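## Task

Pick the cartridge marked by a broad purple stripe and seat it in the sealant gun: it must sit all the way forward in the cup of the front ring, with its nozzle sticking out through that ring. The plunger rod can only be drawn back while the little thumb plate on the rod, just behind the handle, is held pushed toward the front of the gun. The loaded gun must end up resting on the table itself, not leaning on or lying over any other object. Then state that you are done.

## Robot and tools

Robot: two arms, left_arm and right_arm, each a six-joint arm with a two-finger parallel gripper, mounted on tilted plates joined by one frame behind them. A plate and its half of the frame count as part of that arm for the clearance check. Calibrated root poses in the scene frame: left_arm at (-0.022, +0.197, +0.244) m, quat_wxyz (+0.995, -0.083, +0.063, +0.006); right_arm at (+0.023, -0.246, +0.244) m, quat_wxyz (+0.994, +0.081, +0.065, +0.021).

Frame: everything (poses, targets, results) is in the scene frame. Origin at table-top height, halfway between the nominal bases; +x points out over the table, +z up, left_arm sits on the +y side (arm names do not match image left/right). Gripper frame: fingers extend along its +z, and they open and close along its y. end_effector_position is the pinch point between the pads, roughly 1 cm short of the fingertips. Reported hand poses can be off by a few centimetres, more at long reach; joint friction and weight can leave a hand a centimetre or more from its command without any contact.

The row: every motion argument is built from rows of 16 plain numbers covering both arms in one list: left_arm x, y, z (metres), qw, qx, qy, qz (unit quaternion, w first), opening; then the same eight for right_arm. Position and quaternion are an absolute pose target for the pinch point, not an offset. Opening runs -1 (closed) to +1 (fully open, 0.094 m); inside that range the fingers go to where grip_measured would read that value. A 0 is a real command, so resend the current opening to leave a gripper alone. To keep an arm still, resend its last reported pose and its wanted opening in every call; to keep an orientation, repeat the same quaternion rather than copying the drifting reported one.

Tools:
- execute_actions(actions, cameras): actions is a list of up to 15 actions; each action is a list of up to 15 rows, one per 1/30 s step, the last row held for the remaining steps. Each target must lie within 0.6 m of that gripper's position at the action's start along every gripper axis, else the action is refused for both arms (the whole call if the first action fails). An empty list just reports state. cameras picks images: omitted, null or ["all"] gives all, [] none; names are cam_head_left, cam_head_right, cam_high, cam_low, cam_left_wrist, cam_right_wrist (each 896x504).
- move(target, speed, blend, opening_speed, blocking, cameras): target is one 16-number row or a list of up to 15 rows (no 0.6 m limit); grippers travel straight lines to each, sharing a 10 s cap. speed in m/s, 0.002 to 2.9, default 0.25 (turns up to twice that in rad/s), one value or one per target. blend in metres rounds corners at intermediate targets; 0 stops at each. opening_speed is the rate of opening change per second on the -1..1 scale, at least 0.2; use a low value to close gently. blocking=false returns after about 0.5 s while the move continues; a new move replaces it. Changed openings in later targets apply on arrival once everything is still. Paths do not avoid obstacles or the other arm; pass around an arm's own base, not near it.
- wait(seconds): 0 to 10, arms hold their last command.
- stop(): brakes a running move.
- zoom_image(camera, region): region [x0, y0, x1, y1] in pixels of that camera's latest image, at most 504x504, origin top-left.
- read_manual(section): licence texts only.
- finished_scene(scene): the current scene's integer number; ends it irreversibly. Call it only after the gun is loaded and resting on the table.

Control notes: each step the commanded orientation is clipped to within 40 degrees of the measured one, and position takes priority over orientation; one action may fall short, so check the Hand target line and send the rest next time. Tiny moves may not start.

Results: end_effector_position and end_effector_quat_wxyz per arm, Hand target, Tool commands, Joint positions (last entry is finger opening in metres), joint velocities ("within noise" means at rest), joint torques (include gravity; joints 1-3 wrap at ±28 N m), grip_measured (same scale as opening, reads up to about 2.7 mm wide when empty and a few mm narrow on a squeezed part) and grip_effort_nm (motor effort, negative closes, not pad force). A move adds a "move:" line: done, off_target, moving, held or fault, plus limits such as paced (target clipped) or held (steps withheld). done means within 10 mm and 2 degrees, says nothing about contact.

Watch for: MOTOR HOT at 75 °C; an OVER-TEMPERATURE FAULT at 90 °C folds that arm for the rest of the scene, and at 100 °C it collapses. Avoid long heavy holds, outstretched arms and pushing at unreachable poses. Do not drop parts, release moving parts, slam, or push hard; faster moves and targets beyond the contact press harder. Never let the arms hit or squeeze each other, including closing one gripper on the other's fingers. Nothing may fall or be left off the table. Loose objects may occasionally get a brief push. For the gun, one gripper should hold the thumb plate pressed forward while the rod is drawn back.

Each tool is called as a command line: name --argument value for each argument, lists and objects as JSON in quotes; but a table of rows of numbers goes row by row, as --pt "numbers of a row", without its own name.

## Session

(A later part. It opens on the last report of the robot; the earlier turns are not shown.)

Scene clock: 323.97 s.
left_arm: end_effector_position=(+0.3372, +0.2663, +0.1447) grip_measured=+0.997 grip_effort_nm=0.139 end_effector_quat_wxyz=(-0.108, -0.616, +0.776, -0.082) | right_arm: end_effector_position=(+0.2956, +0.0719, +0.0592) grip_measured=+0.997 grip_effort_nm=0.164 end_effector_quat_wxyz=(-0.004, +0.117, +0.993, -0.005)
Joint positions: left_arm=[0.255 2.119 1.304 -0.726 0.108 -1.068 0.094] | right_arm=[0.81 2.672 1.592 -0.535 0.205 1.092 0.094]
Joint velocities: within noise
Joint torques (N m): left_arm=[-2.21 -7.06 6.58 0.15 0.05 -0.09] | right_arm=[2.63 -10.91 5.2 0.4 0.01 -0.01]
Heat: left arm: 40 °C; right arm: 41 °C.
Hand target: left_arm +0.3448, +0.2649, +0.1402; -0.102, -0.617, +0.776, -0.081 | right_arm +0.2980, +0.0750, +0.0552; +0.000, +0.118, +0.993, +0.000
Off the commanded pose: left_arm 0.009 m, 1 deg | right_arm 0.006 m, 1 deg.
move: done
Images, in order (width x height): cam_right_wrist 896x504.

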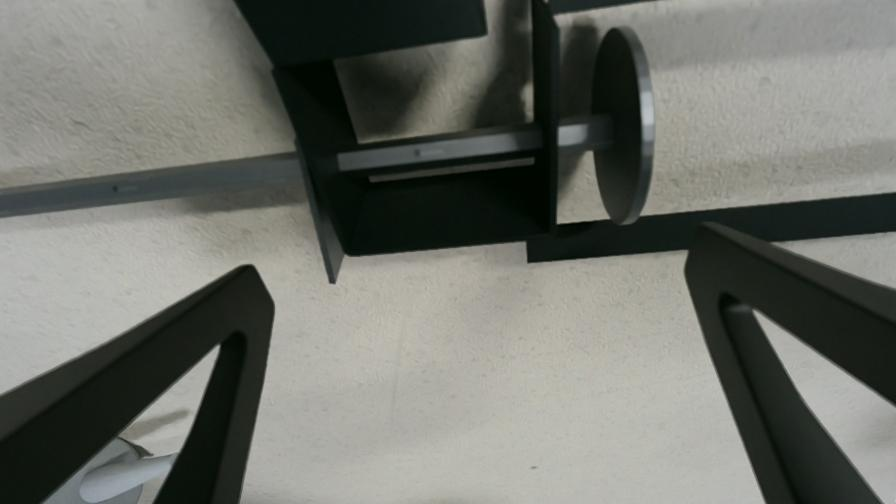

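move --target '[0.345, 0.265, 0.14, 0.102, 0.617, -0.776, 0.081, 1, 0.305, 0.073, 0.036, 0.005, 0.1177, 0.9930, 0.008, 1]' --speed 0.1 --cameras '["cam_right_wrist","cam_left_wrist"]'

Scene clock: 326.93 s.
left_arm: end_effector_position=(+0.3372, +0.2664, +0.1447) grip_measured=+0.997 grip_effort_nm=0.144 end_effector_quat_wxyz=(-0.107, -0.616, +0.776, -0.082) | right_arm: end_effector_position=(+0.3003, +0.0691, +0.0400) grip_measured=+0.997 grip_effort_nm=0.168 end_effector_quat_wxyz=(+0.000, +0.115, +0.993, +0.001)
Joint positions: left_arm=[0.255 2.119 1.304 -0.726 0.108 -1.068 0.094] | right_arm=[0.788 2.716 1.592 -0.472 0.205 1.063 0.094]
Joint velocities: within noise
Joint torques (N m): left_arm=[-2.32 -7.15 6.6 0.15 0.03 -0.11] | right_arm=[2.5 -10.84 5.68 0.44 0.01 0.02]
Heat: left arm: 39 °C; right arm: 41 °C.
Hand target: left_arm +0.3448, +0.2650, +0.1401; -0.102, -0.617, +0.776, -0.081 | right_arm +0.3049, +0.0728, +0.0362; +0.005, +0.118, +0.993, +0.008
Off the commanded pose: left_arm 0.009 m, 1 deg | right_arm 0.007 m, 1 deg.
move: done
Images, in order (width x height): cam_left_wrist 896x504, cam_right_wrist 896x504.

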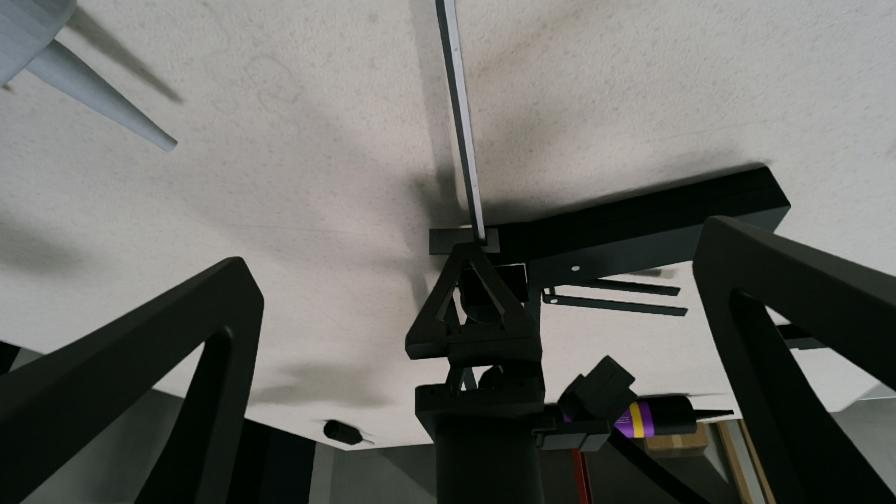

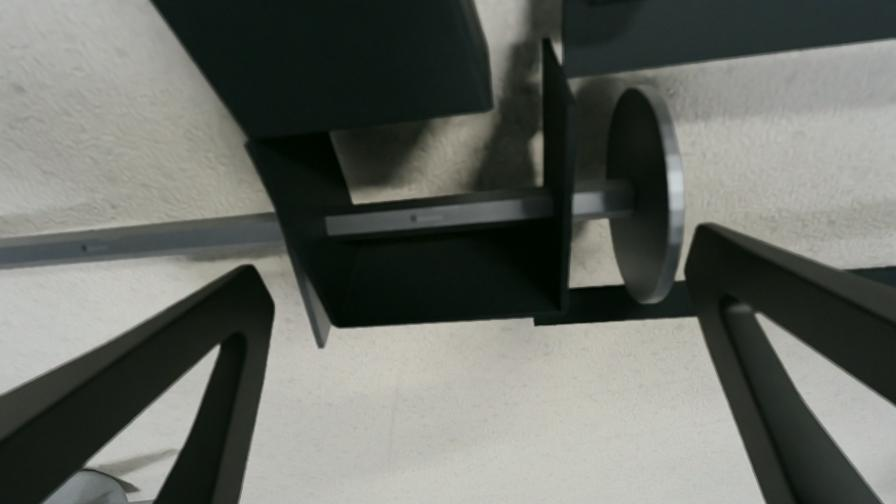

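move --pt "0.345 0.265 0.14 0.102 0.617 -0.776 0.081 1 0.305 0.073 0.030 0.005 0.1177 0.9930 0.008 1" --pt "0.345 0.265 0.14 0.102 0.617 -0.776 0.081 1 0.305 0.073 0.030 0.005 0.1177 0.9930 0.008 0.2" --speed 0.1 --opening_speed 0.4 --cameras '["cam_right_wrist","cam_left_wrist"]'

Scene clock: 332.90 s.
left_arm: end_effector_position=(+0.3372, +0.2664, +0.1447) grip_measured=+0.997 grip_effort_nm=0.134 end_effector_quat_wxyz=(-0.107, -0.616, +0.776, -0.082) | right_arm: end_effector_position=(+0.2997, +0.0718, +0.0347) grip_measured=+0.209 grip_effort_nm=-0.437 end_effector_quat_wxyz=(+0.000, +0.112, +0.994, +0.006)
Joint positions: left_arm=[0.255 2.119 1.304 -0.726 0.108 -1.068 0.094] | right_arm=[0.788 2.731 1.597 -0.455 0.199 1.056 0.057]
Joint velocities: within noise
Joint torques (N m): left_arm=[-2.25 -7.1 6.72 0.17 0.05 -0.11] | right_arm=[2.19 -10.74 5.72 0.37 0.06 0.02]
Heat: left arm: 37 °C; right arm: 42 °C.
Hand target: left_arm +0.3448, +0.2650, +0.1402; -0.102, -0.617, +0.776, -0.081 | right_arm +0.3049, +0.0728, +0.0302; +0.005, +0.118, +0.993, +0.008
Off the commanded pose: left_arm 0.009 m, 1 deg | right_arm 0.007 m, 1 deg.
move: done
Images, in order (width x height): cam_left_wrist 896x504, cam_right_wrist 896x504.

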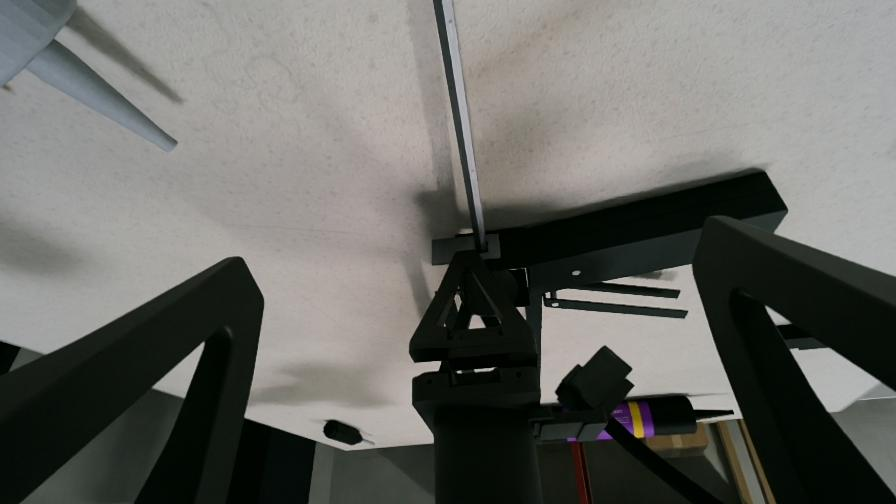

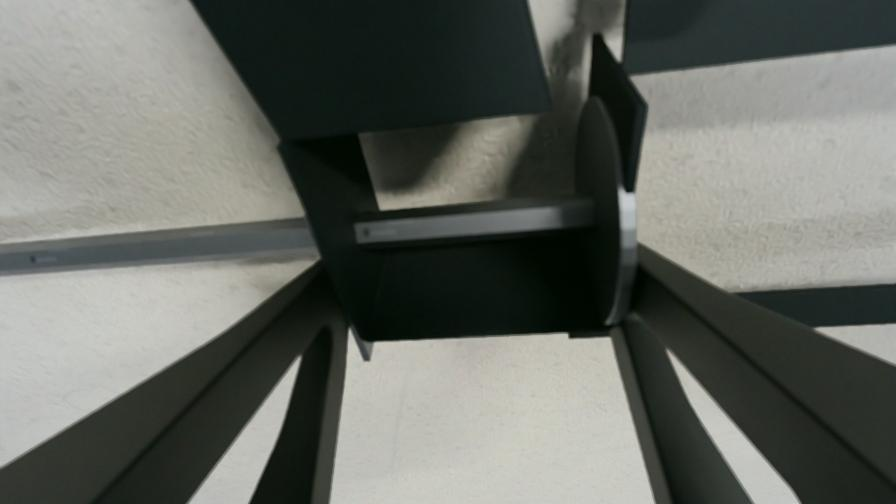

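move --pt "0.345 0.265 0.14 0.102 0.617 -0.776 0.081 1 0.305 0.073 0.030 0.005 0.1177 0.9930 0.008 0.05" --pt "0.345 0.265 0.14 0.102 0.617 -0.776 0.081 1 0.302 0.073 0.033 0.005 0.1177 0.9930 0.008 0.05" --speed 0.1 --opening_speed 0.4 --cameras '["cam_right_wrist"]'

zoom_image --camera "cam_right_wrist" --region '[448, 0, 748, 380]'

Scene clock: 337.87 s.
left_arm: end_effector_position=(+0.3372, +0.2664, +0.1447) grip_measured=+0.997 grip_effort_nm=0.139 end_effector_quat_wxyz=(-0.107, -0.616, +0.776, -0.082) | right_arm: end_effector_position=(+0.2997, +0.0719, +0.0347) grip_measured=+0.155 grip_effort_nm=-1.004 end_effector_quat_wxyz=(-0.001, +0.112, +0.994, +0.006)
Joint positions: left_arm=[0.255 2.119 1.304 -0.726 0.108 -1.068 0.094] | right_arm=[0.788 2.731 1.597 -0.455 0.198 1.055 0.054]
Joint velocities: within noise
Joint torques (N m): left_arm=[-2.37 -7.06 6.68 0.11 0.04 -0.11] | right_arm=[2.71 -11.67 4.53 0.39 0.07 0.09]
Heat: left arm: 36 °C; right arm: 43 °C.
Hand target: left_arm +0.3448, +0.2650, +0.1402; -0.102, -0.617, +0.776, -0.081 | right_arm +0.3020, +0.0729, +0.0331; +0.005, +0.118, +0.993, +0.008
Off the commanded pose: left_arm 0.009 m, 1 deg | right_arm 0.003 m, 1 deg.
move: done
Images, in order (width x height): cam_right_wrist 896x504.

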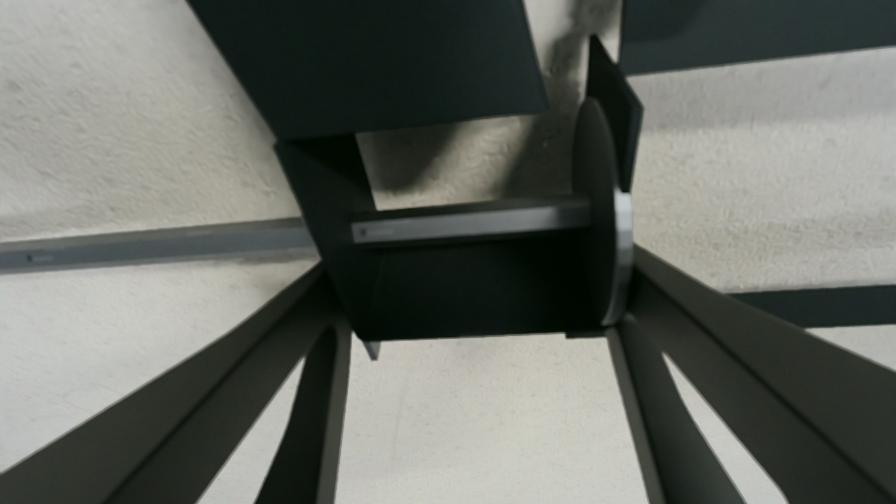

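Scaled by 1.326 from the camera's 896x504 image, which has a finer 1280x720 frame.

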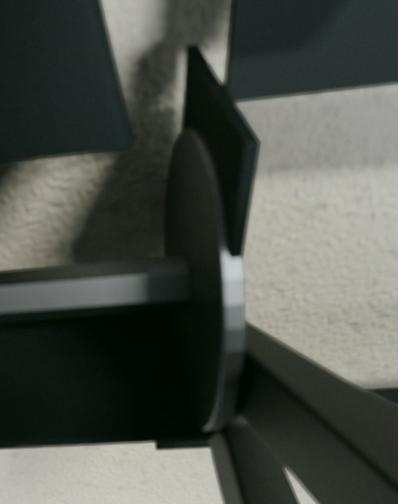

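move --pt "0.345 0.265 0.14 0.102 0.617 -0.776 0.081 1 0.302 0.073 0.036 0.002 0.1177 0.9930 0.003 0.8" --pt "0.25 0.34 0.2 0.102 0.617 -0.776 0.081 1 0.302 0.073 0.14 0 0.1177 0.9930 0 1" --pt "0.25 0.34 0.2 0.102 0.617 -0.776 0.081 1 0.375 -0.43 0.16 0 0.061 0.998 0 1" --speed '[0.05, 0.2, 0.4]' --cameras '["cam_right_wrist","cam_high"]'

Scene clock: 358.10 s.
left_arm: end_effector_position=(+0.2503, +0.3396, +0.1886) grip_measured=+0.997 grip_effort_nm=0.144 end_effector_quat_wxyz=(-0.111, -0.621, +0.772, -0.078) | right_arm: end_effector_position=(+0.3689, -0.4339, +0.1600) grip_measured=+0.997 grip_effort_nm=0.168 end_effector_quat_wxyz=(-0.002, +0.068, +0.998, -0.008)
Joint positions: left_arm=[0.537 1.851 1.109 -0.838 0.106 -0.796 0.094] | right_arm=[-0.508 2.013 1.276 -0.64 0.097 -0.337 0.094]
Joint velocities: within noise
Joint torques (N m): left_arm=[-0.65 -10.58 4.05 -0.27 0.1 0.15] | right_arm=[1.68 -9.09 7.06 0.14 -0.09 -0.06]
Heat: left arm: 36 °C; right arm: 47 °C.
Hand target: left_arm +0.2500, +0.3400, +0.1995; -0.102, -0.617, +0.776, -0.081 | right_arm +0.3750, -0.4300, +0.1601; +0.000, +0.061, +0.998, +0.000
Off the commanded pose: left_arm 0.011 m, 1 deg | right_arm 0.007 m, 1 deg.
move: off_target (left_arm); target 2's new opening was sent with right_arm's hand 0.018 m and 2 deg from that target
Images, in order (width x height): cam_high 896x504, cam_right_wrist 896x504.

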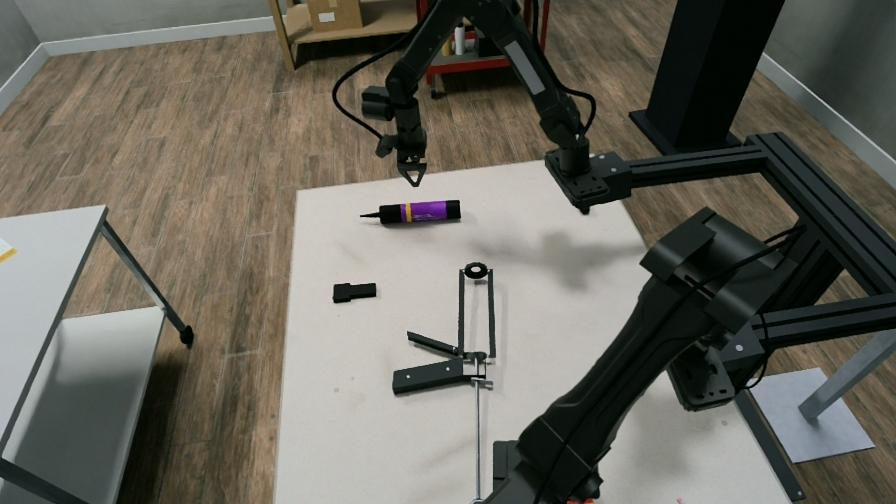

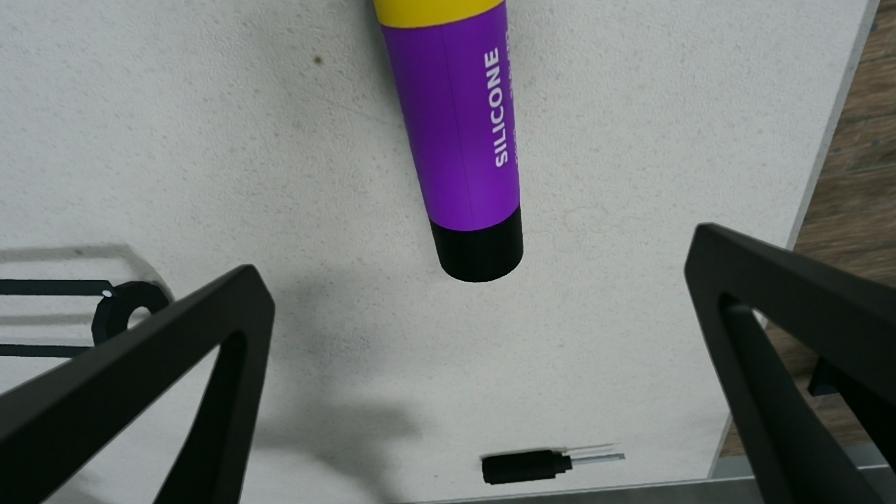

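move --pt "0.25 0.34 0.2 0.102 0.617 -0.776 0.081 1 0.380 -0.433 0.08 0 0.0567 0.9984 0 1" --speed 0.15 --cameras '["cam_right_wrist"]'

Scene clock: 365.27 s.
left_arm: end_effector_position=(+0.2501, +0.3395, +0.1886) grip_measured=+0.997 grip_effort_nm=0.134 end_effector_quat_wxyz=(-0.112, -0.621, +0.772, -0.078) | right_arm: end_effector_position=(+0.3710, -0.4273, +0.0819) grip_measured=+0.997 grip_effort_nm=0.168 end_effector_quat_wxyz=(-0.016, +0.053, +0.998, +0.000)
Joint positions: left_arm=[0.537 1.851 1.109 -0.839 0.106 -0.796 0.094] | right_arm=[-0.508 2.243 1.295 -0.461 0.095 -0.365 0.094]
Joint velocities: within noise
Joint torques (N m): left_arm=[-0.72 -10.47 3.95 -0.25 0.07 0.15] | right_arm=[0.28 -9.89 5.72 0.43 -0.12 -0.03]
Heat: left arm: 37 °C; right arm: 47 °C.
Hand target: left_arm +0.2500, +0.3400, +0.1995; -0.102, -0.617, +0.776, -0.081 | right_arm +0.3797, -0.4330, +0.0803; +0.000, +0.057, +0.998, +0.000
Off the commanded pose: left_arm 0.011 m, 1 deg | right_arm 0.011 m, 2 deg.
move: off_target (left_arm, right_arm)
Images, in order (width x height): cam_right_wrist 896x504.

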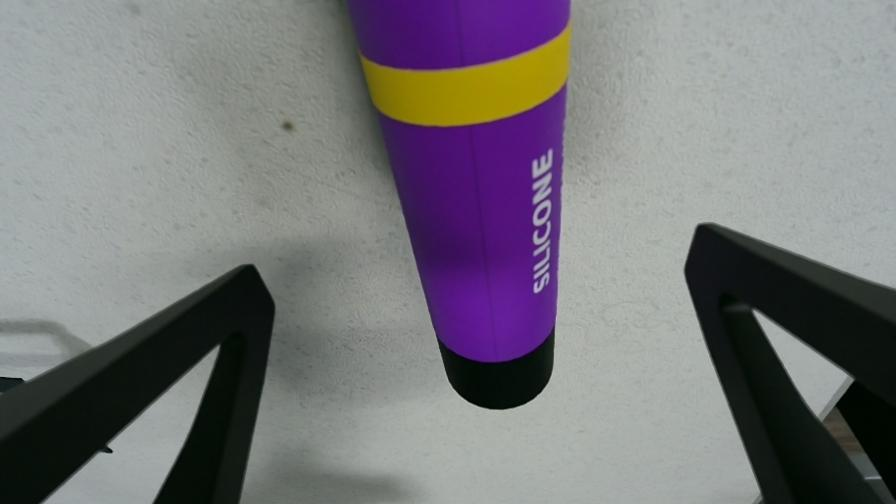

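move --pt "0.25 0.34 0.2 0.102 0.617 -0.776 0.081 1 0.382 -0.445 0.032 0.005 0.0567 0.9984 0 1" --speed 0.12 --cameras '["cam_right_wrist"]'

Scene clock: 369.63 s.
left_arm: end_effector_position=(+0.2501, +0.3395, +0.1886) grip_measured=+0.997 grip_effort_nm=0.139 end_effector_quat_wxyz=(-0.112, -0.621, +0.772, -0.078) | right_arm: end_effector_position=(+0.3736, -0.4407, +0.0348) grip_measured=+0.997 grip_effort_nm=0.168 end_effector_quat_wxyz=(-0.010, +0.055, +0.998, +0.000)
Joint positions: left_arm=[0.537 1.851 1.109 -0.839 0.106 -0.796 0.094] | right_arm=[-0.546 2.397 1.361 -0.358 0.084 -0.399 0.094]
Joint velocities: within noise
Joint torques (N m): left_arm=[-0.7 -10.62 4.12 -0.23 0.05 0.18] | right_arm=[0.43 -10.24 5.26 0.46 -0.11 -0.05]
Heat: left arm: 37 °C; right arm: 47 °C.
Hand target: left_arm +0.2500, +0.3400, +0.1995; -0.102, -0.617, +0.776, -0.081 | right_arm +0.3818, -0.4450, +0.0323; +0.005, +0.057, +0.998, +0.000
Off the commanded pose: left_arm 0.011 m, 1 deg | right_arm 0.010 m, 2 deg.
move: off_target (left_arm)
Images, in order (width x height): cam_right_wrist 896x504.

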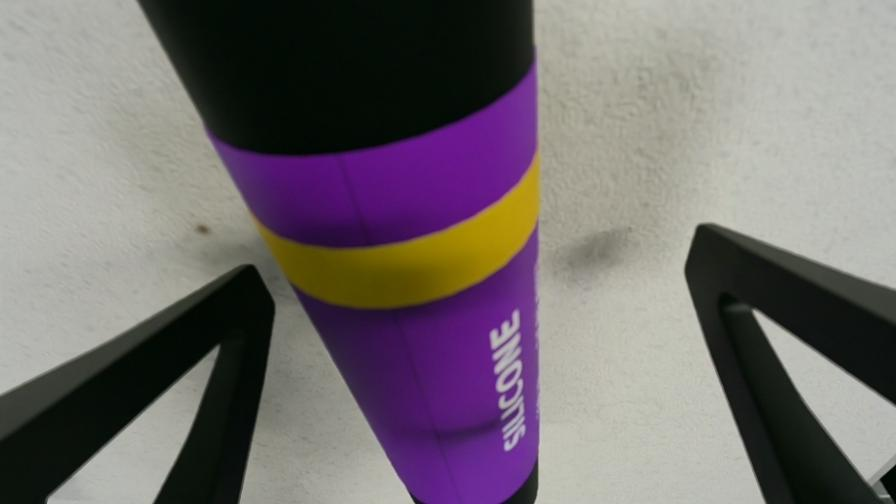

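move --pt "0.25 0.34 0.2 0.102 0.617 -0.776 0.081 1 0.382 -0.430 0.028 0.005 0.0567 0.9984 0 1" --pt "0.25 0.34 0.2 0.102 0.617 -0.776 0.081 1 0.382 -0.430 0.028 0.005 0.0567 0.9984 0 0.0" --speed 0.1 --opening_speed 0.7 --cameras '["cam_right_wrist"]'

Scene clock: 375.23 s.
left_arm: end_effector_position=(+0.2500, +0.3395, +0.1886) grip_measured=+0.997 grip_effort_nm=0.139 end_effector_quat_wxyz=(-0.112, -0.621, +0.772, -0.078) | right_arm: end_effector_position=(+0.3800, -0.4361, +0.0338) grip_measured=+0.009 grip_effort_nm=-0.906 end_effector_quat_wxyz=(+0.001, +0.058, +0.998, -0.004)
Joint positions: left_arm=[0.537 1.851 1.109 -0.839 0.106 -0.795 0.094] | right_arm=[-0.53 2.397 1.35 -0.326 0.084 -0.379 0.047]
Joint velocities: within noise
Joint torques (N m): left_arm=[-0.64 -10.51 4.11 -0.2 0.09 0.15] | right_arm=[1.85 -10.04 3.41 0.49 -0.06 0.08]
Heat: left arm: 37 °C; right arm: 45 °C.
Hand target: left_arm +0.2500, +0.3400, +0.1995; -0.102, -0.617, +0.776, -0.081 | right_arm +0.3818, -0.4299, +0.0282; +0.005, +0.057, +0.998, +0.000
Off the commanded pose: left_arm 0.011 m, 1 deg | right_arm 0.009 m, 1 deg.
move: off_target (left_arm)
Images, in order (width x height): cam_right_wrist 896x504.

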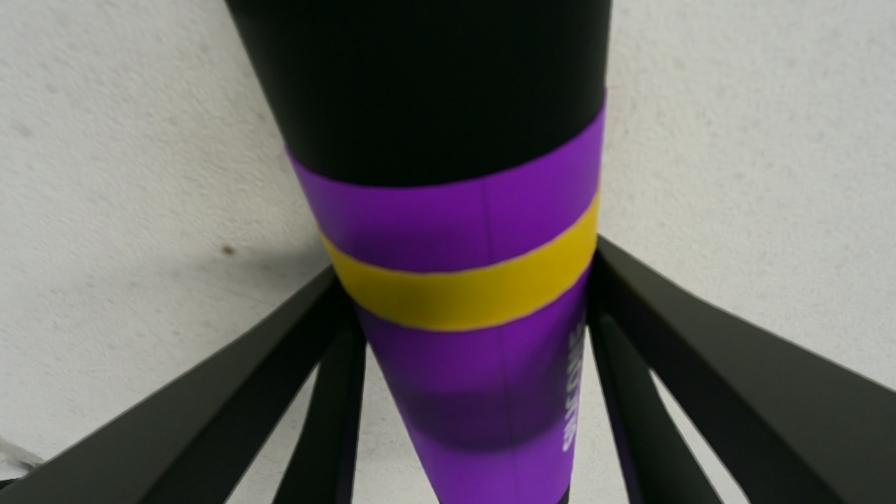

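move --pt "0.25 0.34 0.2 0.102 0.617 -0.776 0.081 1 0.37 -0.41 0.13 0 0.0567 0.9984 0 -0.1" --pt "0.25 0.34 0.2 0.102 0.617 -0.776 0.081 1 0.37 -0.317 0.13 0 0.788 0.6157 0 -0.1" --speed '[0.12,0.5]'

Scene clock: 383.67 s.
left_arm: end_effector_position=(+0.2499, +0.3394, +0.1886) grip_measured=+0.997 grip_effort_nm=0.144 end_effector_quat_wxyz=(-0.112, -0.621, +0.772, -0.078) | right_arm: end_effector_position=(+0.3572, -0.3156, +0.1139) grip_measured=+0.003 grip_effort_nm=-1.004 end_effector_quat_wxyz=(-0.024, +0.787, +0.616, -0.013)
Joint positions: left_arm=[0.537 1.851 1.109 -0.839 0.106 -0.795 0.094] | right_arm=[-0.228 2.082 1.078 -0.459 0.119 1.624 0.047]
Joint velocities: within noise
Joint torques (N m): left_arm=[-0.7 -10.5 4.01 -0.2 0.06 0.14] | right_arm=[2.84 -13.78 3.93 0.17 0.16 0.05]
Heat: left arm: 38 °C; right arm: 46 °C.
Hand target: left_arm +0.2499, +0.3400, +0.1995; -0.102, -0.617, +0.776, -0.081 | right_arm +0.3697, -0.3168, +0.1296; +0.000, +0.788, +0.616, +0.000
Off the commanded pose: left_arm 0.011 m, 1 deg | right_arm 0.021 m, 3 deg.
move: off_target (left_arm, right_arm)

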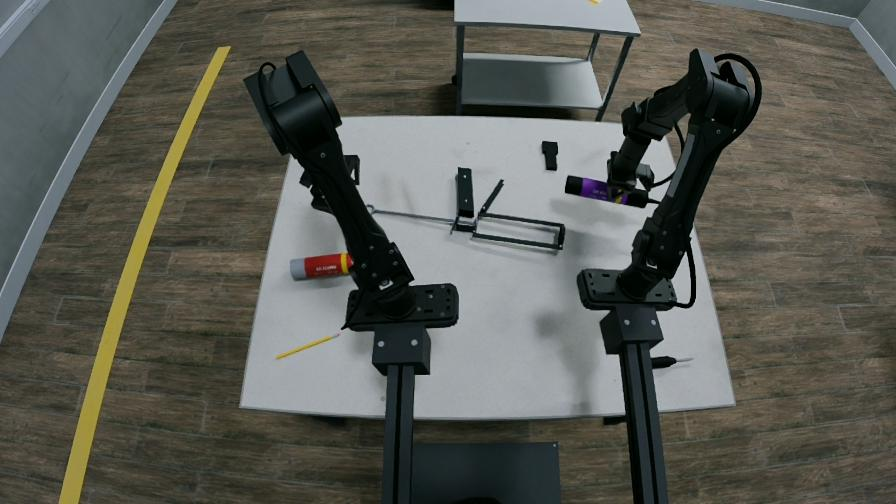

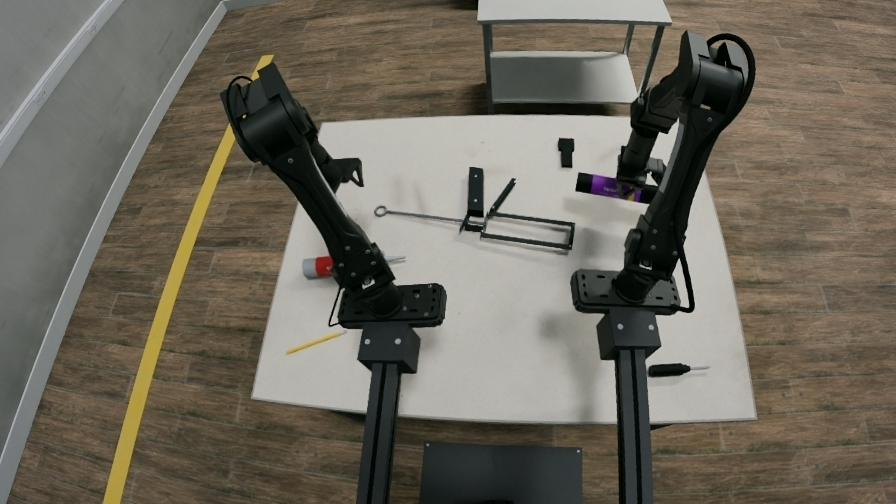

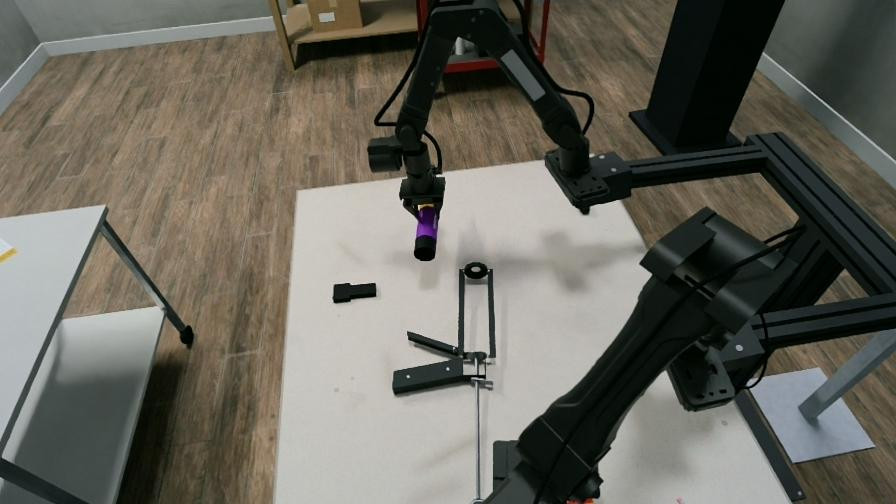

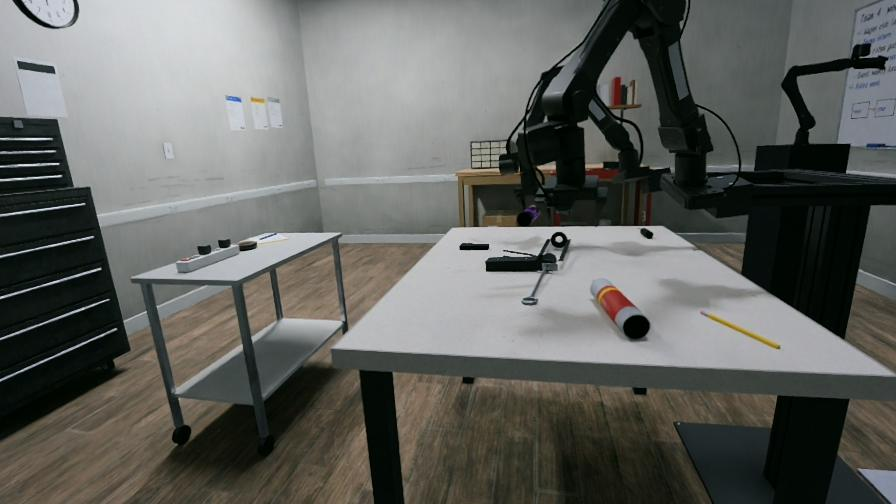

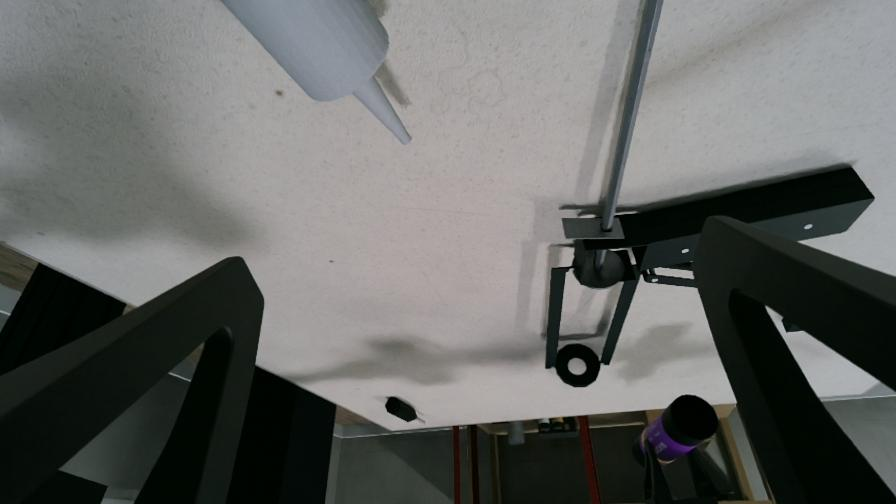

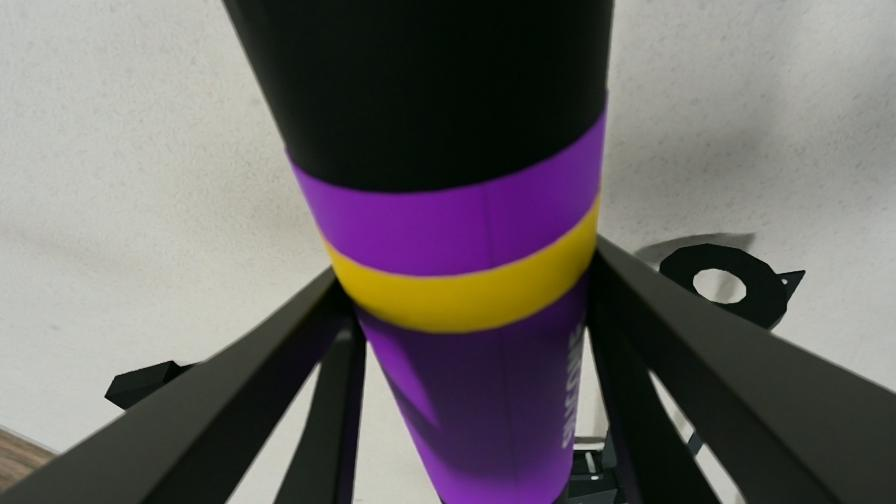

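move --pt "0.25 0.34 0.2 0.102 0.617 -0.776 0.081 1 0.372 -0.317 0.05 0 0.788 0.6157 0 -0.1" --pt "0.25 0.34 0.2 0.102 0.617 -0.776 0.081 1 0.372 -0.317 0.030 0 0.788 0.6157 0 -0.1" --speed '[0.12,0.05]' --cameras '["cam_left_wrist","cam_right_wrist"]'

Scene clock: 387.53 s.
left_arm: end_effector_position=(+0.2499, +0.3394, +0.1886) grip_measured=+0.997 grip_effort_nm=0.139 end_effector_quat_wxyz=(-0.112, -0.621, +0.772, -0.078) | right_arm: end_effector_position=(+0.3650, -0.3115, +0.0326) grip_measured=+0.003 grip_effort_nm=-1.009 end_effector_quat_wxyz=(-0.011, +0.786, +0.618, -0.003)
Joint positions: left_arm=[0.537 1.851 1.109 -0.839 0.106 -0.795 0.094] | right_arm=[-0.241 2.352 1.115 -0.19 0.119 1.602 0.047]
Joint velocities: within noise
Joint torques (N m): left_arm=[-0.77 -10.55 4.05 -0.24 0.09 0.13] | right_arm=[0.85 -9.05 4.31 0.37 0.1 -0.05]
Heat: left arm: 38 °C; right arm: 46 °C.
Hand target: left_arm +0.2500, +0.3400, +0.1995; -0.102, -0.617, +0.776, -0.081 | right_arm +0.3719, -0.3169, +0.0303; +0.000, +0.788, +0.616, +0.000
Off the commanded pose: left_arm 0.011 m, 1 deg | right_arm 0.009 m, 1 deg.
move: off_target (left_arm)
Images, in order (width x height): cam_left_wrist 896x504, cam_right_wrist 896x504.

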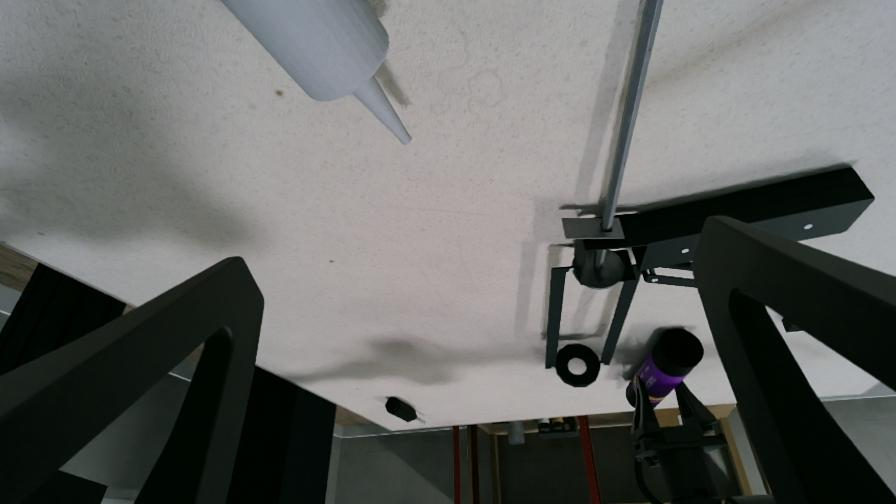

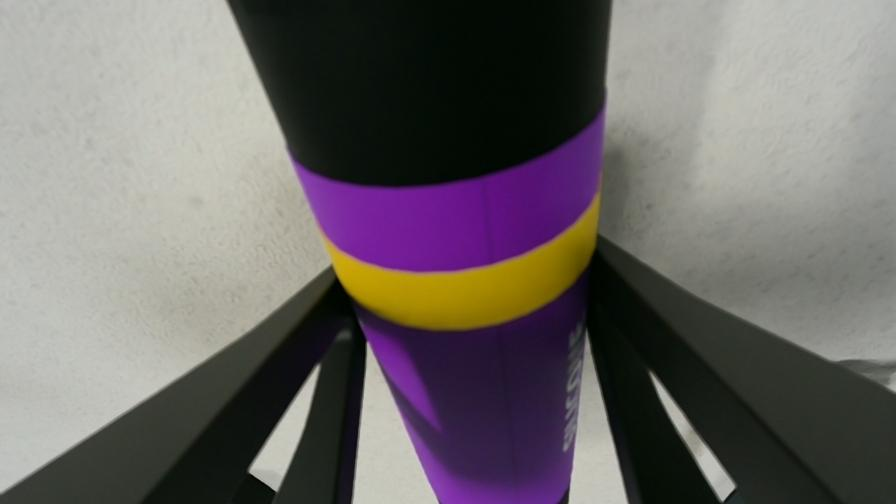

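move --pt "0.25 0.34 0.2 0.102 0.617 -0.776 0.081 1 0.370 -0.316 0.031 0 0.788 0.6157 0 0.3" --pt "0.25 0.34 0.2 0.102 0.617 -0.776 0.081 1 0.370 -0.316 0.031 0 0.788 0.6157 0 1" --pt "0.25 0.34 0.2 0.102 0.617 -0.776 0.081 1 0.365 -0.315 0.15 0 0.788 0.6157 0 1" --pt "0.25 0.34 0.2 0.102 0.617 -0.776 0.081 1 0.35 -0.315 0.20 0 0.1219 0.9925 0 1" --pt "0.25 0.34 0.2 0.102 0.617 -0.776 0.081 1 0.375 -0.305 0.16 0 -0.6157 0.788 0 1" --speed '[0.1,0.1,0.15,0.6,0.6]' --opening_speed 1 --cameras '["cam_left_wrist","cam_right_wrist"]'

Scene clock: 399.50 s.
left_arm: end_effector_position=(+0.2499, +0.3394, +0.1886) grip_measured=+0.997 grip_effort_nm=0.139 end_effector_quat_wxyz=(-0.112, -0.621, +0.772, -0.078) | right_arm: end_effector_position=(+0.3641, -0.3083, +0.1602) grip_measured=+0.997 grip_effort_nm=0.159 end_effector_quat_wxyz=(-0.012, -0.611, +0.792, +0.005)
Joint positions: left_arm=[0.537 1.851 1.109 -0.839 0.106 -0.795 0.094] | right_arm=[-0.172 1.948 1.091 -0.583 0.15 -1.451 0.094]
Joint velocities: within noise
Joint torques (N m): left_arm=[-0.69 -10.66 3.89 -0.22 0.07 0.16] | right_arm=[2.11 -7.9 6.61 0.34 -0.05 -0.08]
Heat: left arm: 38 °C; right arm: 45 °C.
Hand target: left_arm +0.2500, +0.3400, +0.1995; -0.102, -0.617, +0.776, -0.081 | right_arm +0.3748, -0.3050, +0.1603; +0.000, -0.616, +0.788, +0.000
Off the commanded pose: left_arm 0.011 m, 1 deg | right_arm 0.011 m, 2 deg.
move: off_target (left_arm, right_arm)
Images, in order (width x height): cam_left_wrist 896x504, cam_right_wrist 896x504.

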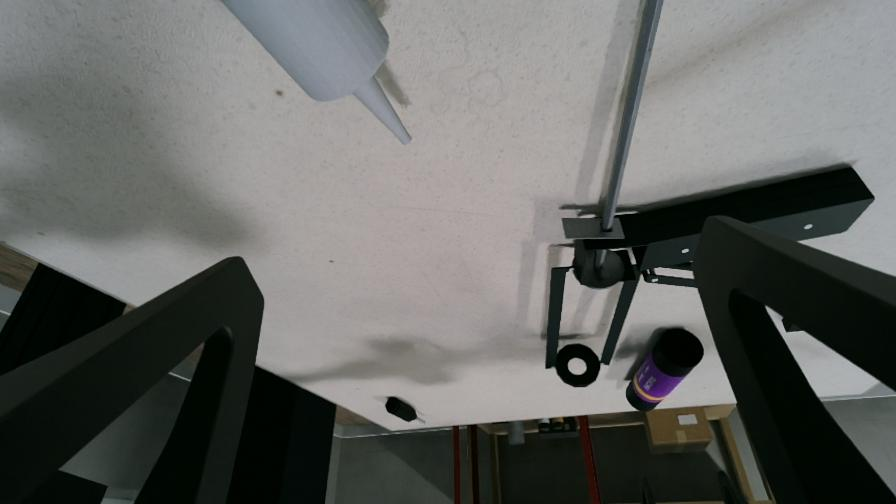

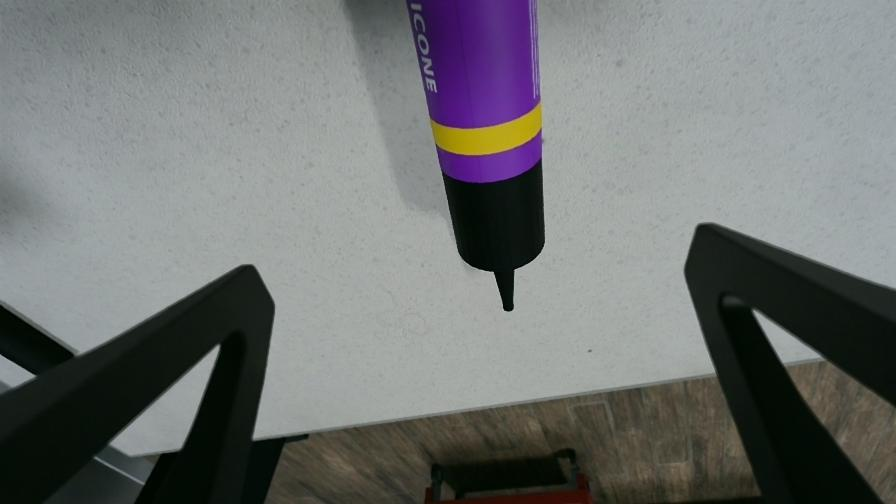

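move --target '[0.25, 0.34, 0.2, 0.102, 0.617, -0.776, 0.081, 1, 0.18, -0.20, 0.32, 0.342, 0, 0.940, 0, 1]' --speed 0.4 --cameras '["cam_right_wrist"]'

Scene clock: 420.43 s.
left_arm: end_effector_position=(+0.2499, +0.3394, +0.1886) grip_measured=+0.997 grip_effort_nm=0.139 end_effector_quat_wxyz=(-0.112, -0.621, +0.772, -0.078) | right_arm: end_effector_position=(+0.1751, -0.2014, +0.3089) grip_measured=+0.998 grip_effort_nm=0.154 end_effector_quat_wxyz=(+0.326, -0.004, +0.945, -0.004)
Joint positions: left_arm=[0.537 1.851 1.109 -0.839 0.106 -0.795 0.094] | right_arm=[1.324 0.744 0.394 -1.183 0.813 1.285 0.094]
Joint velocities: within noise
Joint torques (N m): left_arm=[-0.75 -10.51 4.12 -0.21 0.1 0.14] | right_arm=[1.02 1.78 9.14 0.36 0.56 0.09]
Heat: left arm: 38 °C; right arm: 42 °C.
Hand target: left_arm +0.2500, +0.3400, +0.1995; -0.102, -0.617, +0.776, -0.081 | right_arm +0.1800, -0.1999, +0.3196; +0.342, +0.000, +0.940, +0.000
Off the commanded pose: left_arm 0.011 m, 1 deg | right_arm 0.012 m, 2 deg.
move: off_target (left_arm, right_arm)
Images, in order (width x height): cam_right_wrist 896x504.

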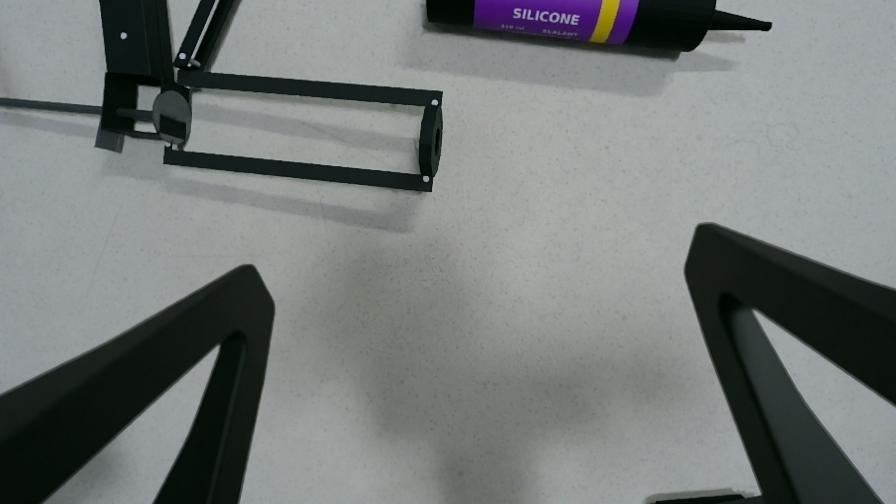

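zoom_image --camera "cam_right_wrist" --region '[90, 50, 290, 200]'

zoom_image --camera "cam_right_wrist" --region '[370, 70, 500, 200]'

zoom_image --camera "cam_right_wrist" --region '[400, 0, 800, 90]'

Scaled by 2.520 from the camera's 896x504 image, which has a finer 1280x720 frame.

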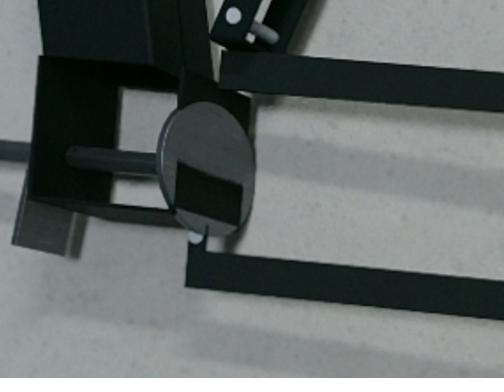

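Scaled by 3.877 from the camera's 896x504 image, which has a finer 1280x720 frame.

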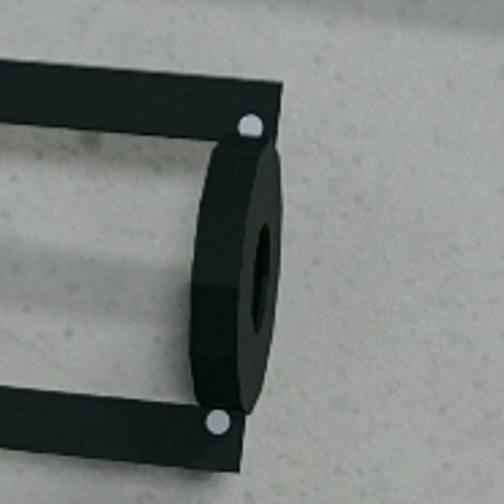

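Scaled by 1.260 from the camera's 896x504 image, which has a finer 1280x720 frame.

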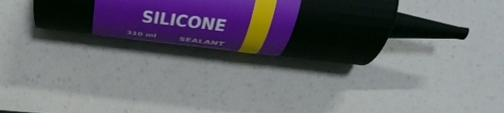

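move --pt "0.345 0.34 0.15 0.102 0.617 -0.776 0.081 1 0.27 -0.12 0.22 0 0.1177 0.9930 0 1" --pt "0.352 0.365 0.12 0.102 0.617 -0.776 0.081 1 0.302 0.075 0.09 0 0.1177 0.9930 0 1" --speed 0.25 --cameras '["cam_left_wrist","cam_right_wrist","cam_high"]'

Scene clock: 438.77 s.
left_arm: end_effector_position=(+0.3508, +0.3627, +0.1263) grip_measured=+0.997 grip_effort_nm=0.139 end_effector_quat_wxyz=(-0.098, -0.619, +0.775, -0.081) | right_arm: end_effector_position=(+0.3047, +0.0705, +0.0904) grip_measured=+0.998 grip_effort_nm=0.154 end_effector_quat_wxyz=(+0.002, +0.119, +0.993, +0.003)
Joint positions: left_arm=[0.469 2.275 1.569 -0.839 0.106 -0.859 0.094] | right_arm=[0.807 2.585 1.574 -0.585 0.205 1.09 0.094]
Joint velocities: within noise
Joint torques (N m): left_arm=[-0.65 -8.13 7.16 -0.06 0.09 0.15] | right_arm=[3.79 -10.89 6.68 0.09 0.04 0.09]
Heat: left arm: 38 °C; right arm: 40 °C.
Hand target: left_arm +0.3520, +0.3650, +0.1201; -0.102, -0.617, +0.776, -0.081 | right_arm +0.3021, +0.0750, +0.0901; +0.000, +0.118, +0.993, +0.000
Off the commanded pose: left_arm 0.007 m, 1 deg | right_arm 0.005 m, 0 deg.
move: done
Images, in order (width x height): cam_high 896x504, cam_left_wrist 896x504, cam_right_wrist 896x504.

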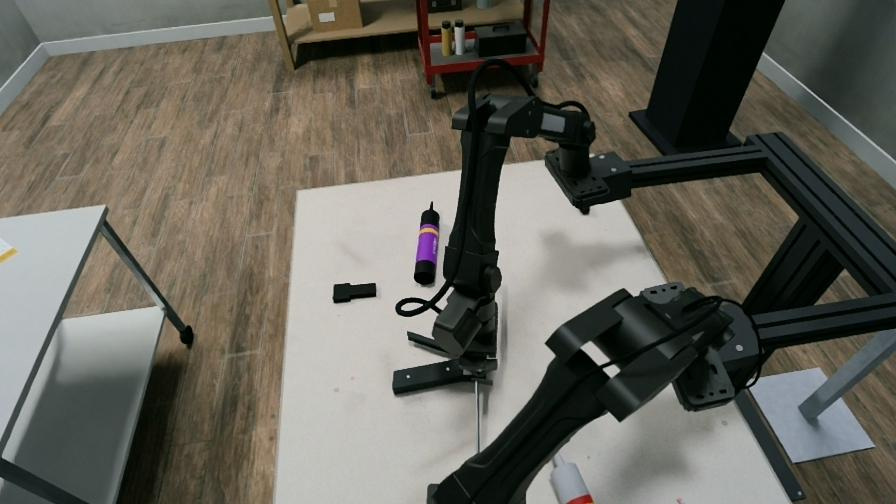

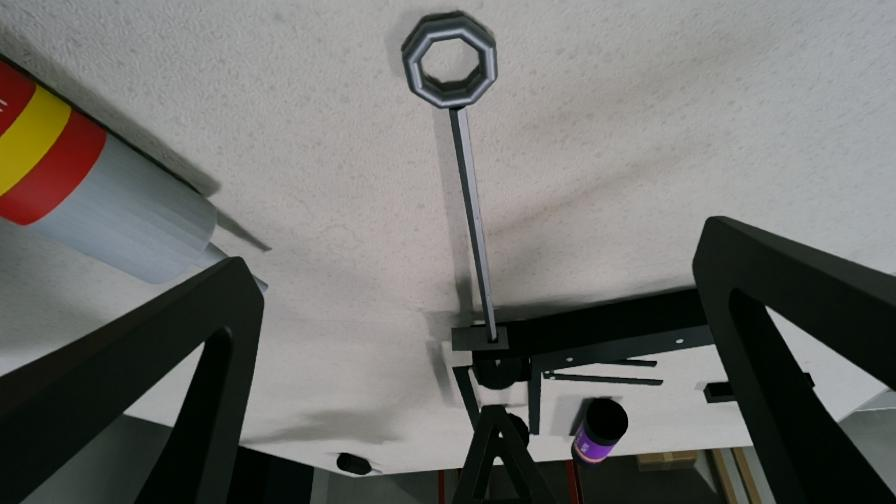

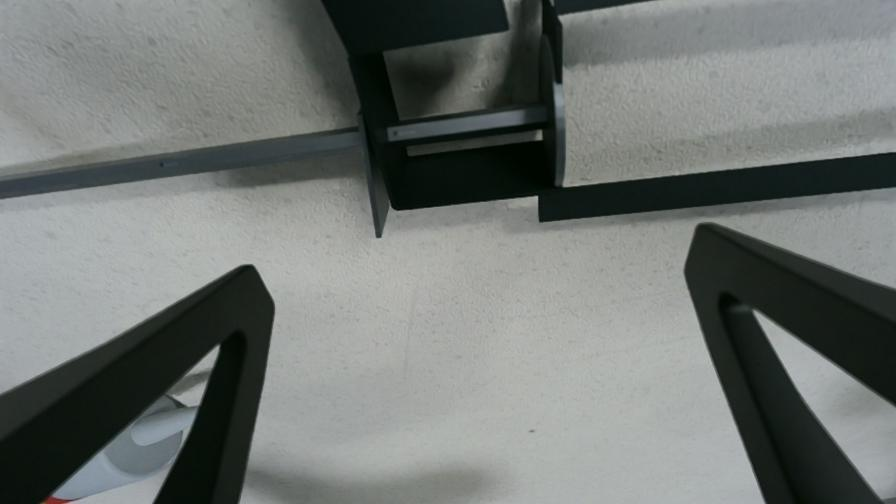

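move --pt "0.352 0.365 0.12 0.102 0.617 -0.776 0.081 1 0.302 0.080 0.055 0 0.1177 0.9930 0 1" --pt "0.352 0.365 0.12 0.102 0.617 -0.776 0.081 1 0.305 0.078 0.033 0.005 0.1177 0.9930 0.008 1" --speed 0.1 --cameras '["cam_right_wrist"]'

Scene clock: 445.23 s.
left_arm: end_effector_position=(+0.3508, +0.3627, +0.1263) grip_measured=+0.997 grip_effort_nm=0.149 end_effector_quat_wxyz=(-0.098, -0.619, +0.775, -0.081) | right_arm: end_effector_position=(+0.2979, +0.0720, +0.0359) grip_measured=+0.998 grip_effort_nm=0.154 end_effector_quat_wxyz=(-0.002, +0.114, +0.993, -0.002)
Joint positions: left_arm=[0.469 2.275 1.569 -0.839 0.106 -0.859 0.094] | right_arm=[0.795 2.736 1.613 -0.482 0.205 1.069 0.094]
Joint velocities: within noise
Joint torques (N m): left_arm=[-0.69 -8.09 6.94 -0.05 0.09 0.15] | right_arm=[2.43 -10.97 6.28 0.42 0.01 0.02]
Heat: left arm: 38 °C; right arm: 43 °C.
Hand target: left_arm +0.3520, +0.3650, +0.1201; -0.102, -0.617, +0.776, -0.081 | right_arm +0.3049, +0.0777, +0.0332; +0.005, +0.118, +0.993, +0.008
Off the commanded pose: left_arm 0.007 m, 1 deg | right_arm 0.010 m, 1 deg.
move: done
Images, in order (width x height): cam_right_wrist 896x504.

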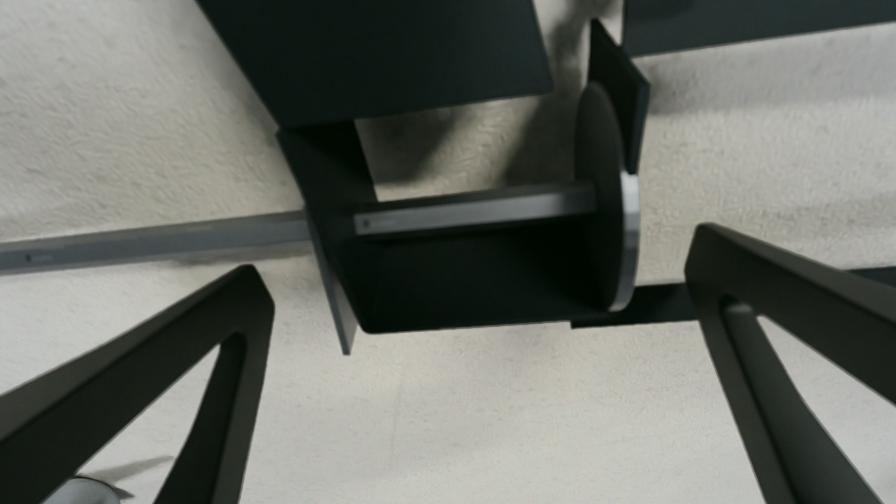

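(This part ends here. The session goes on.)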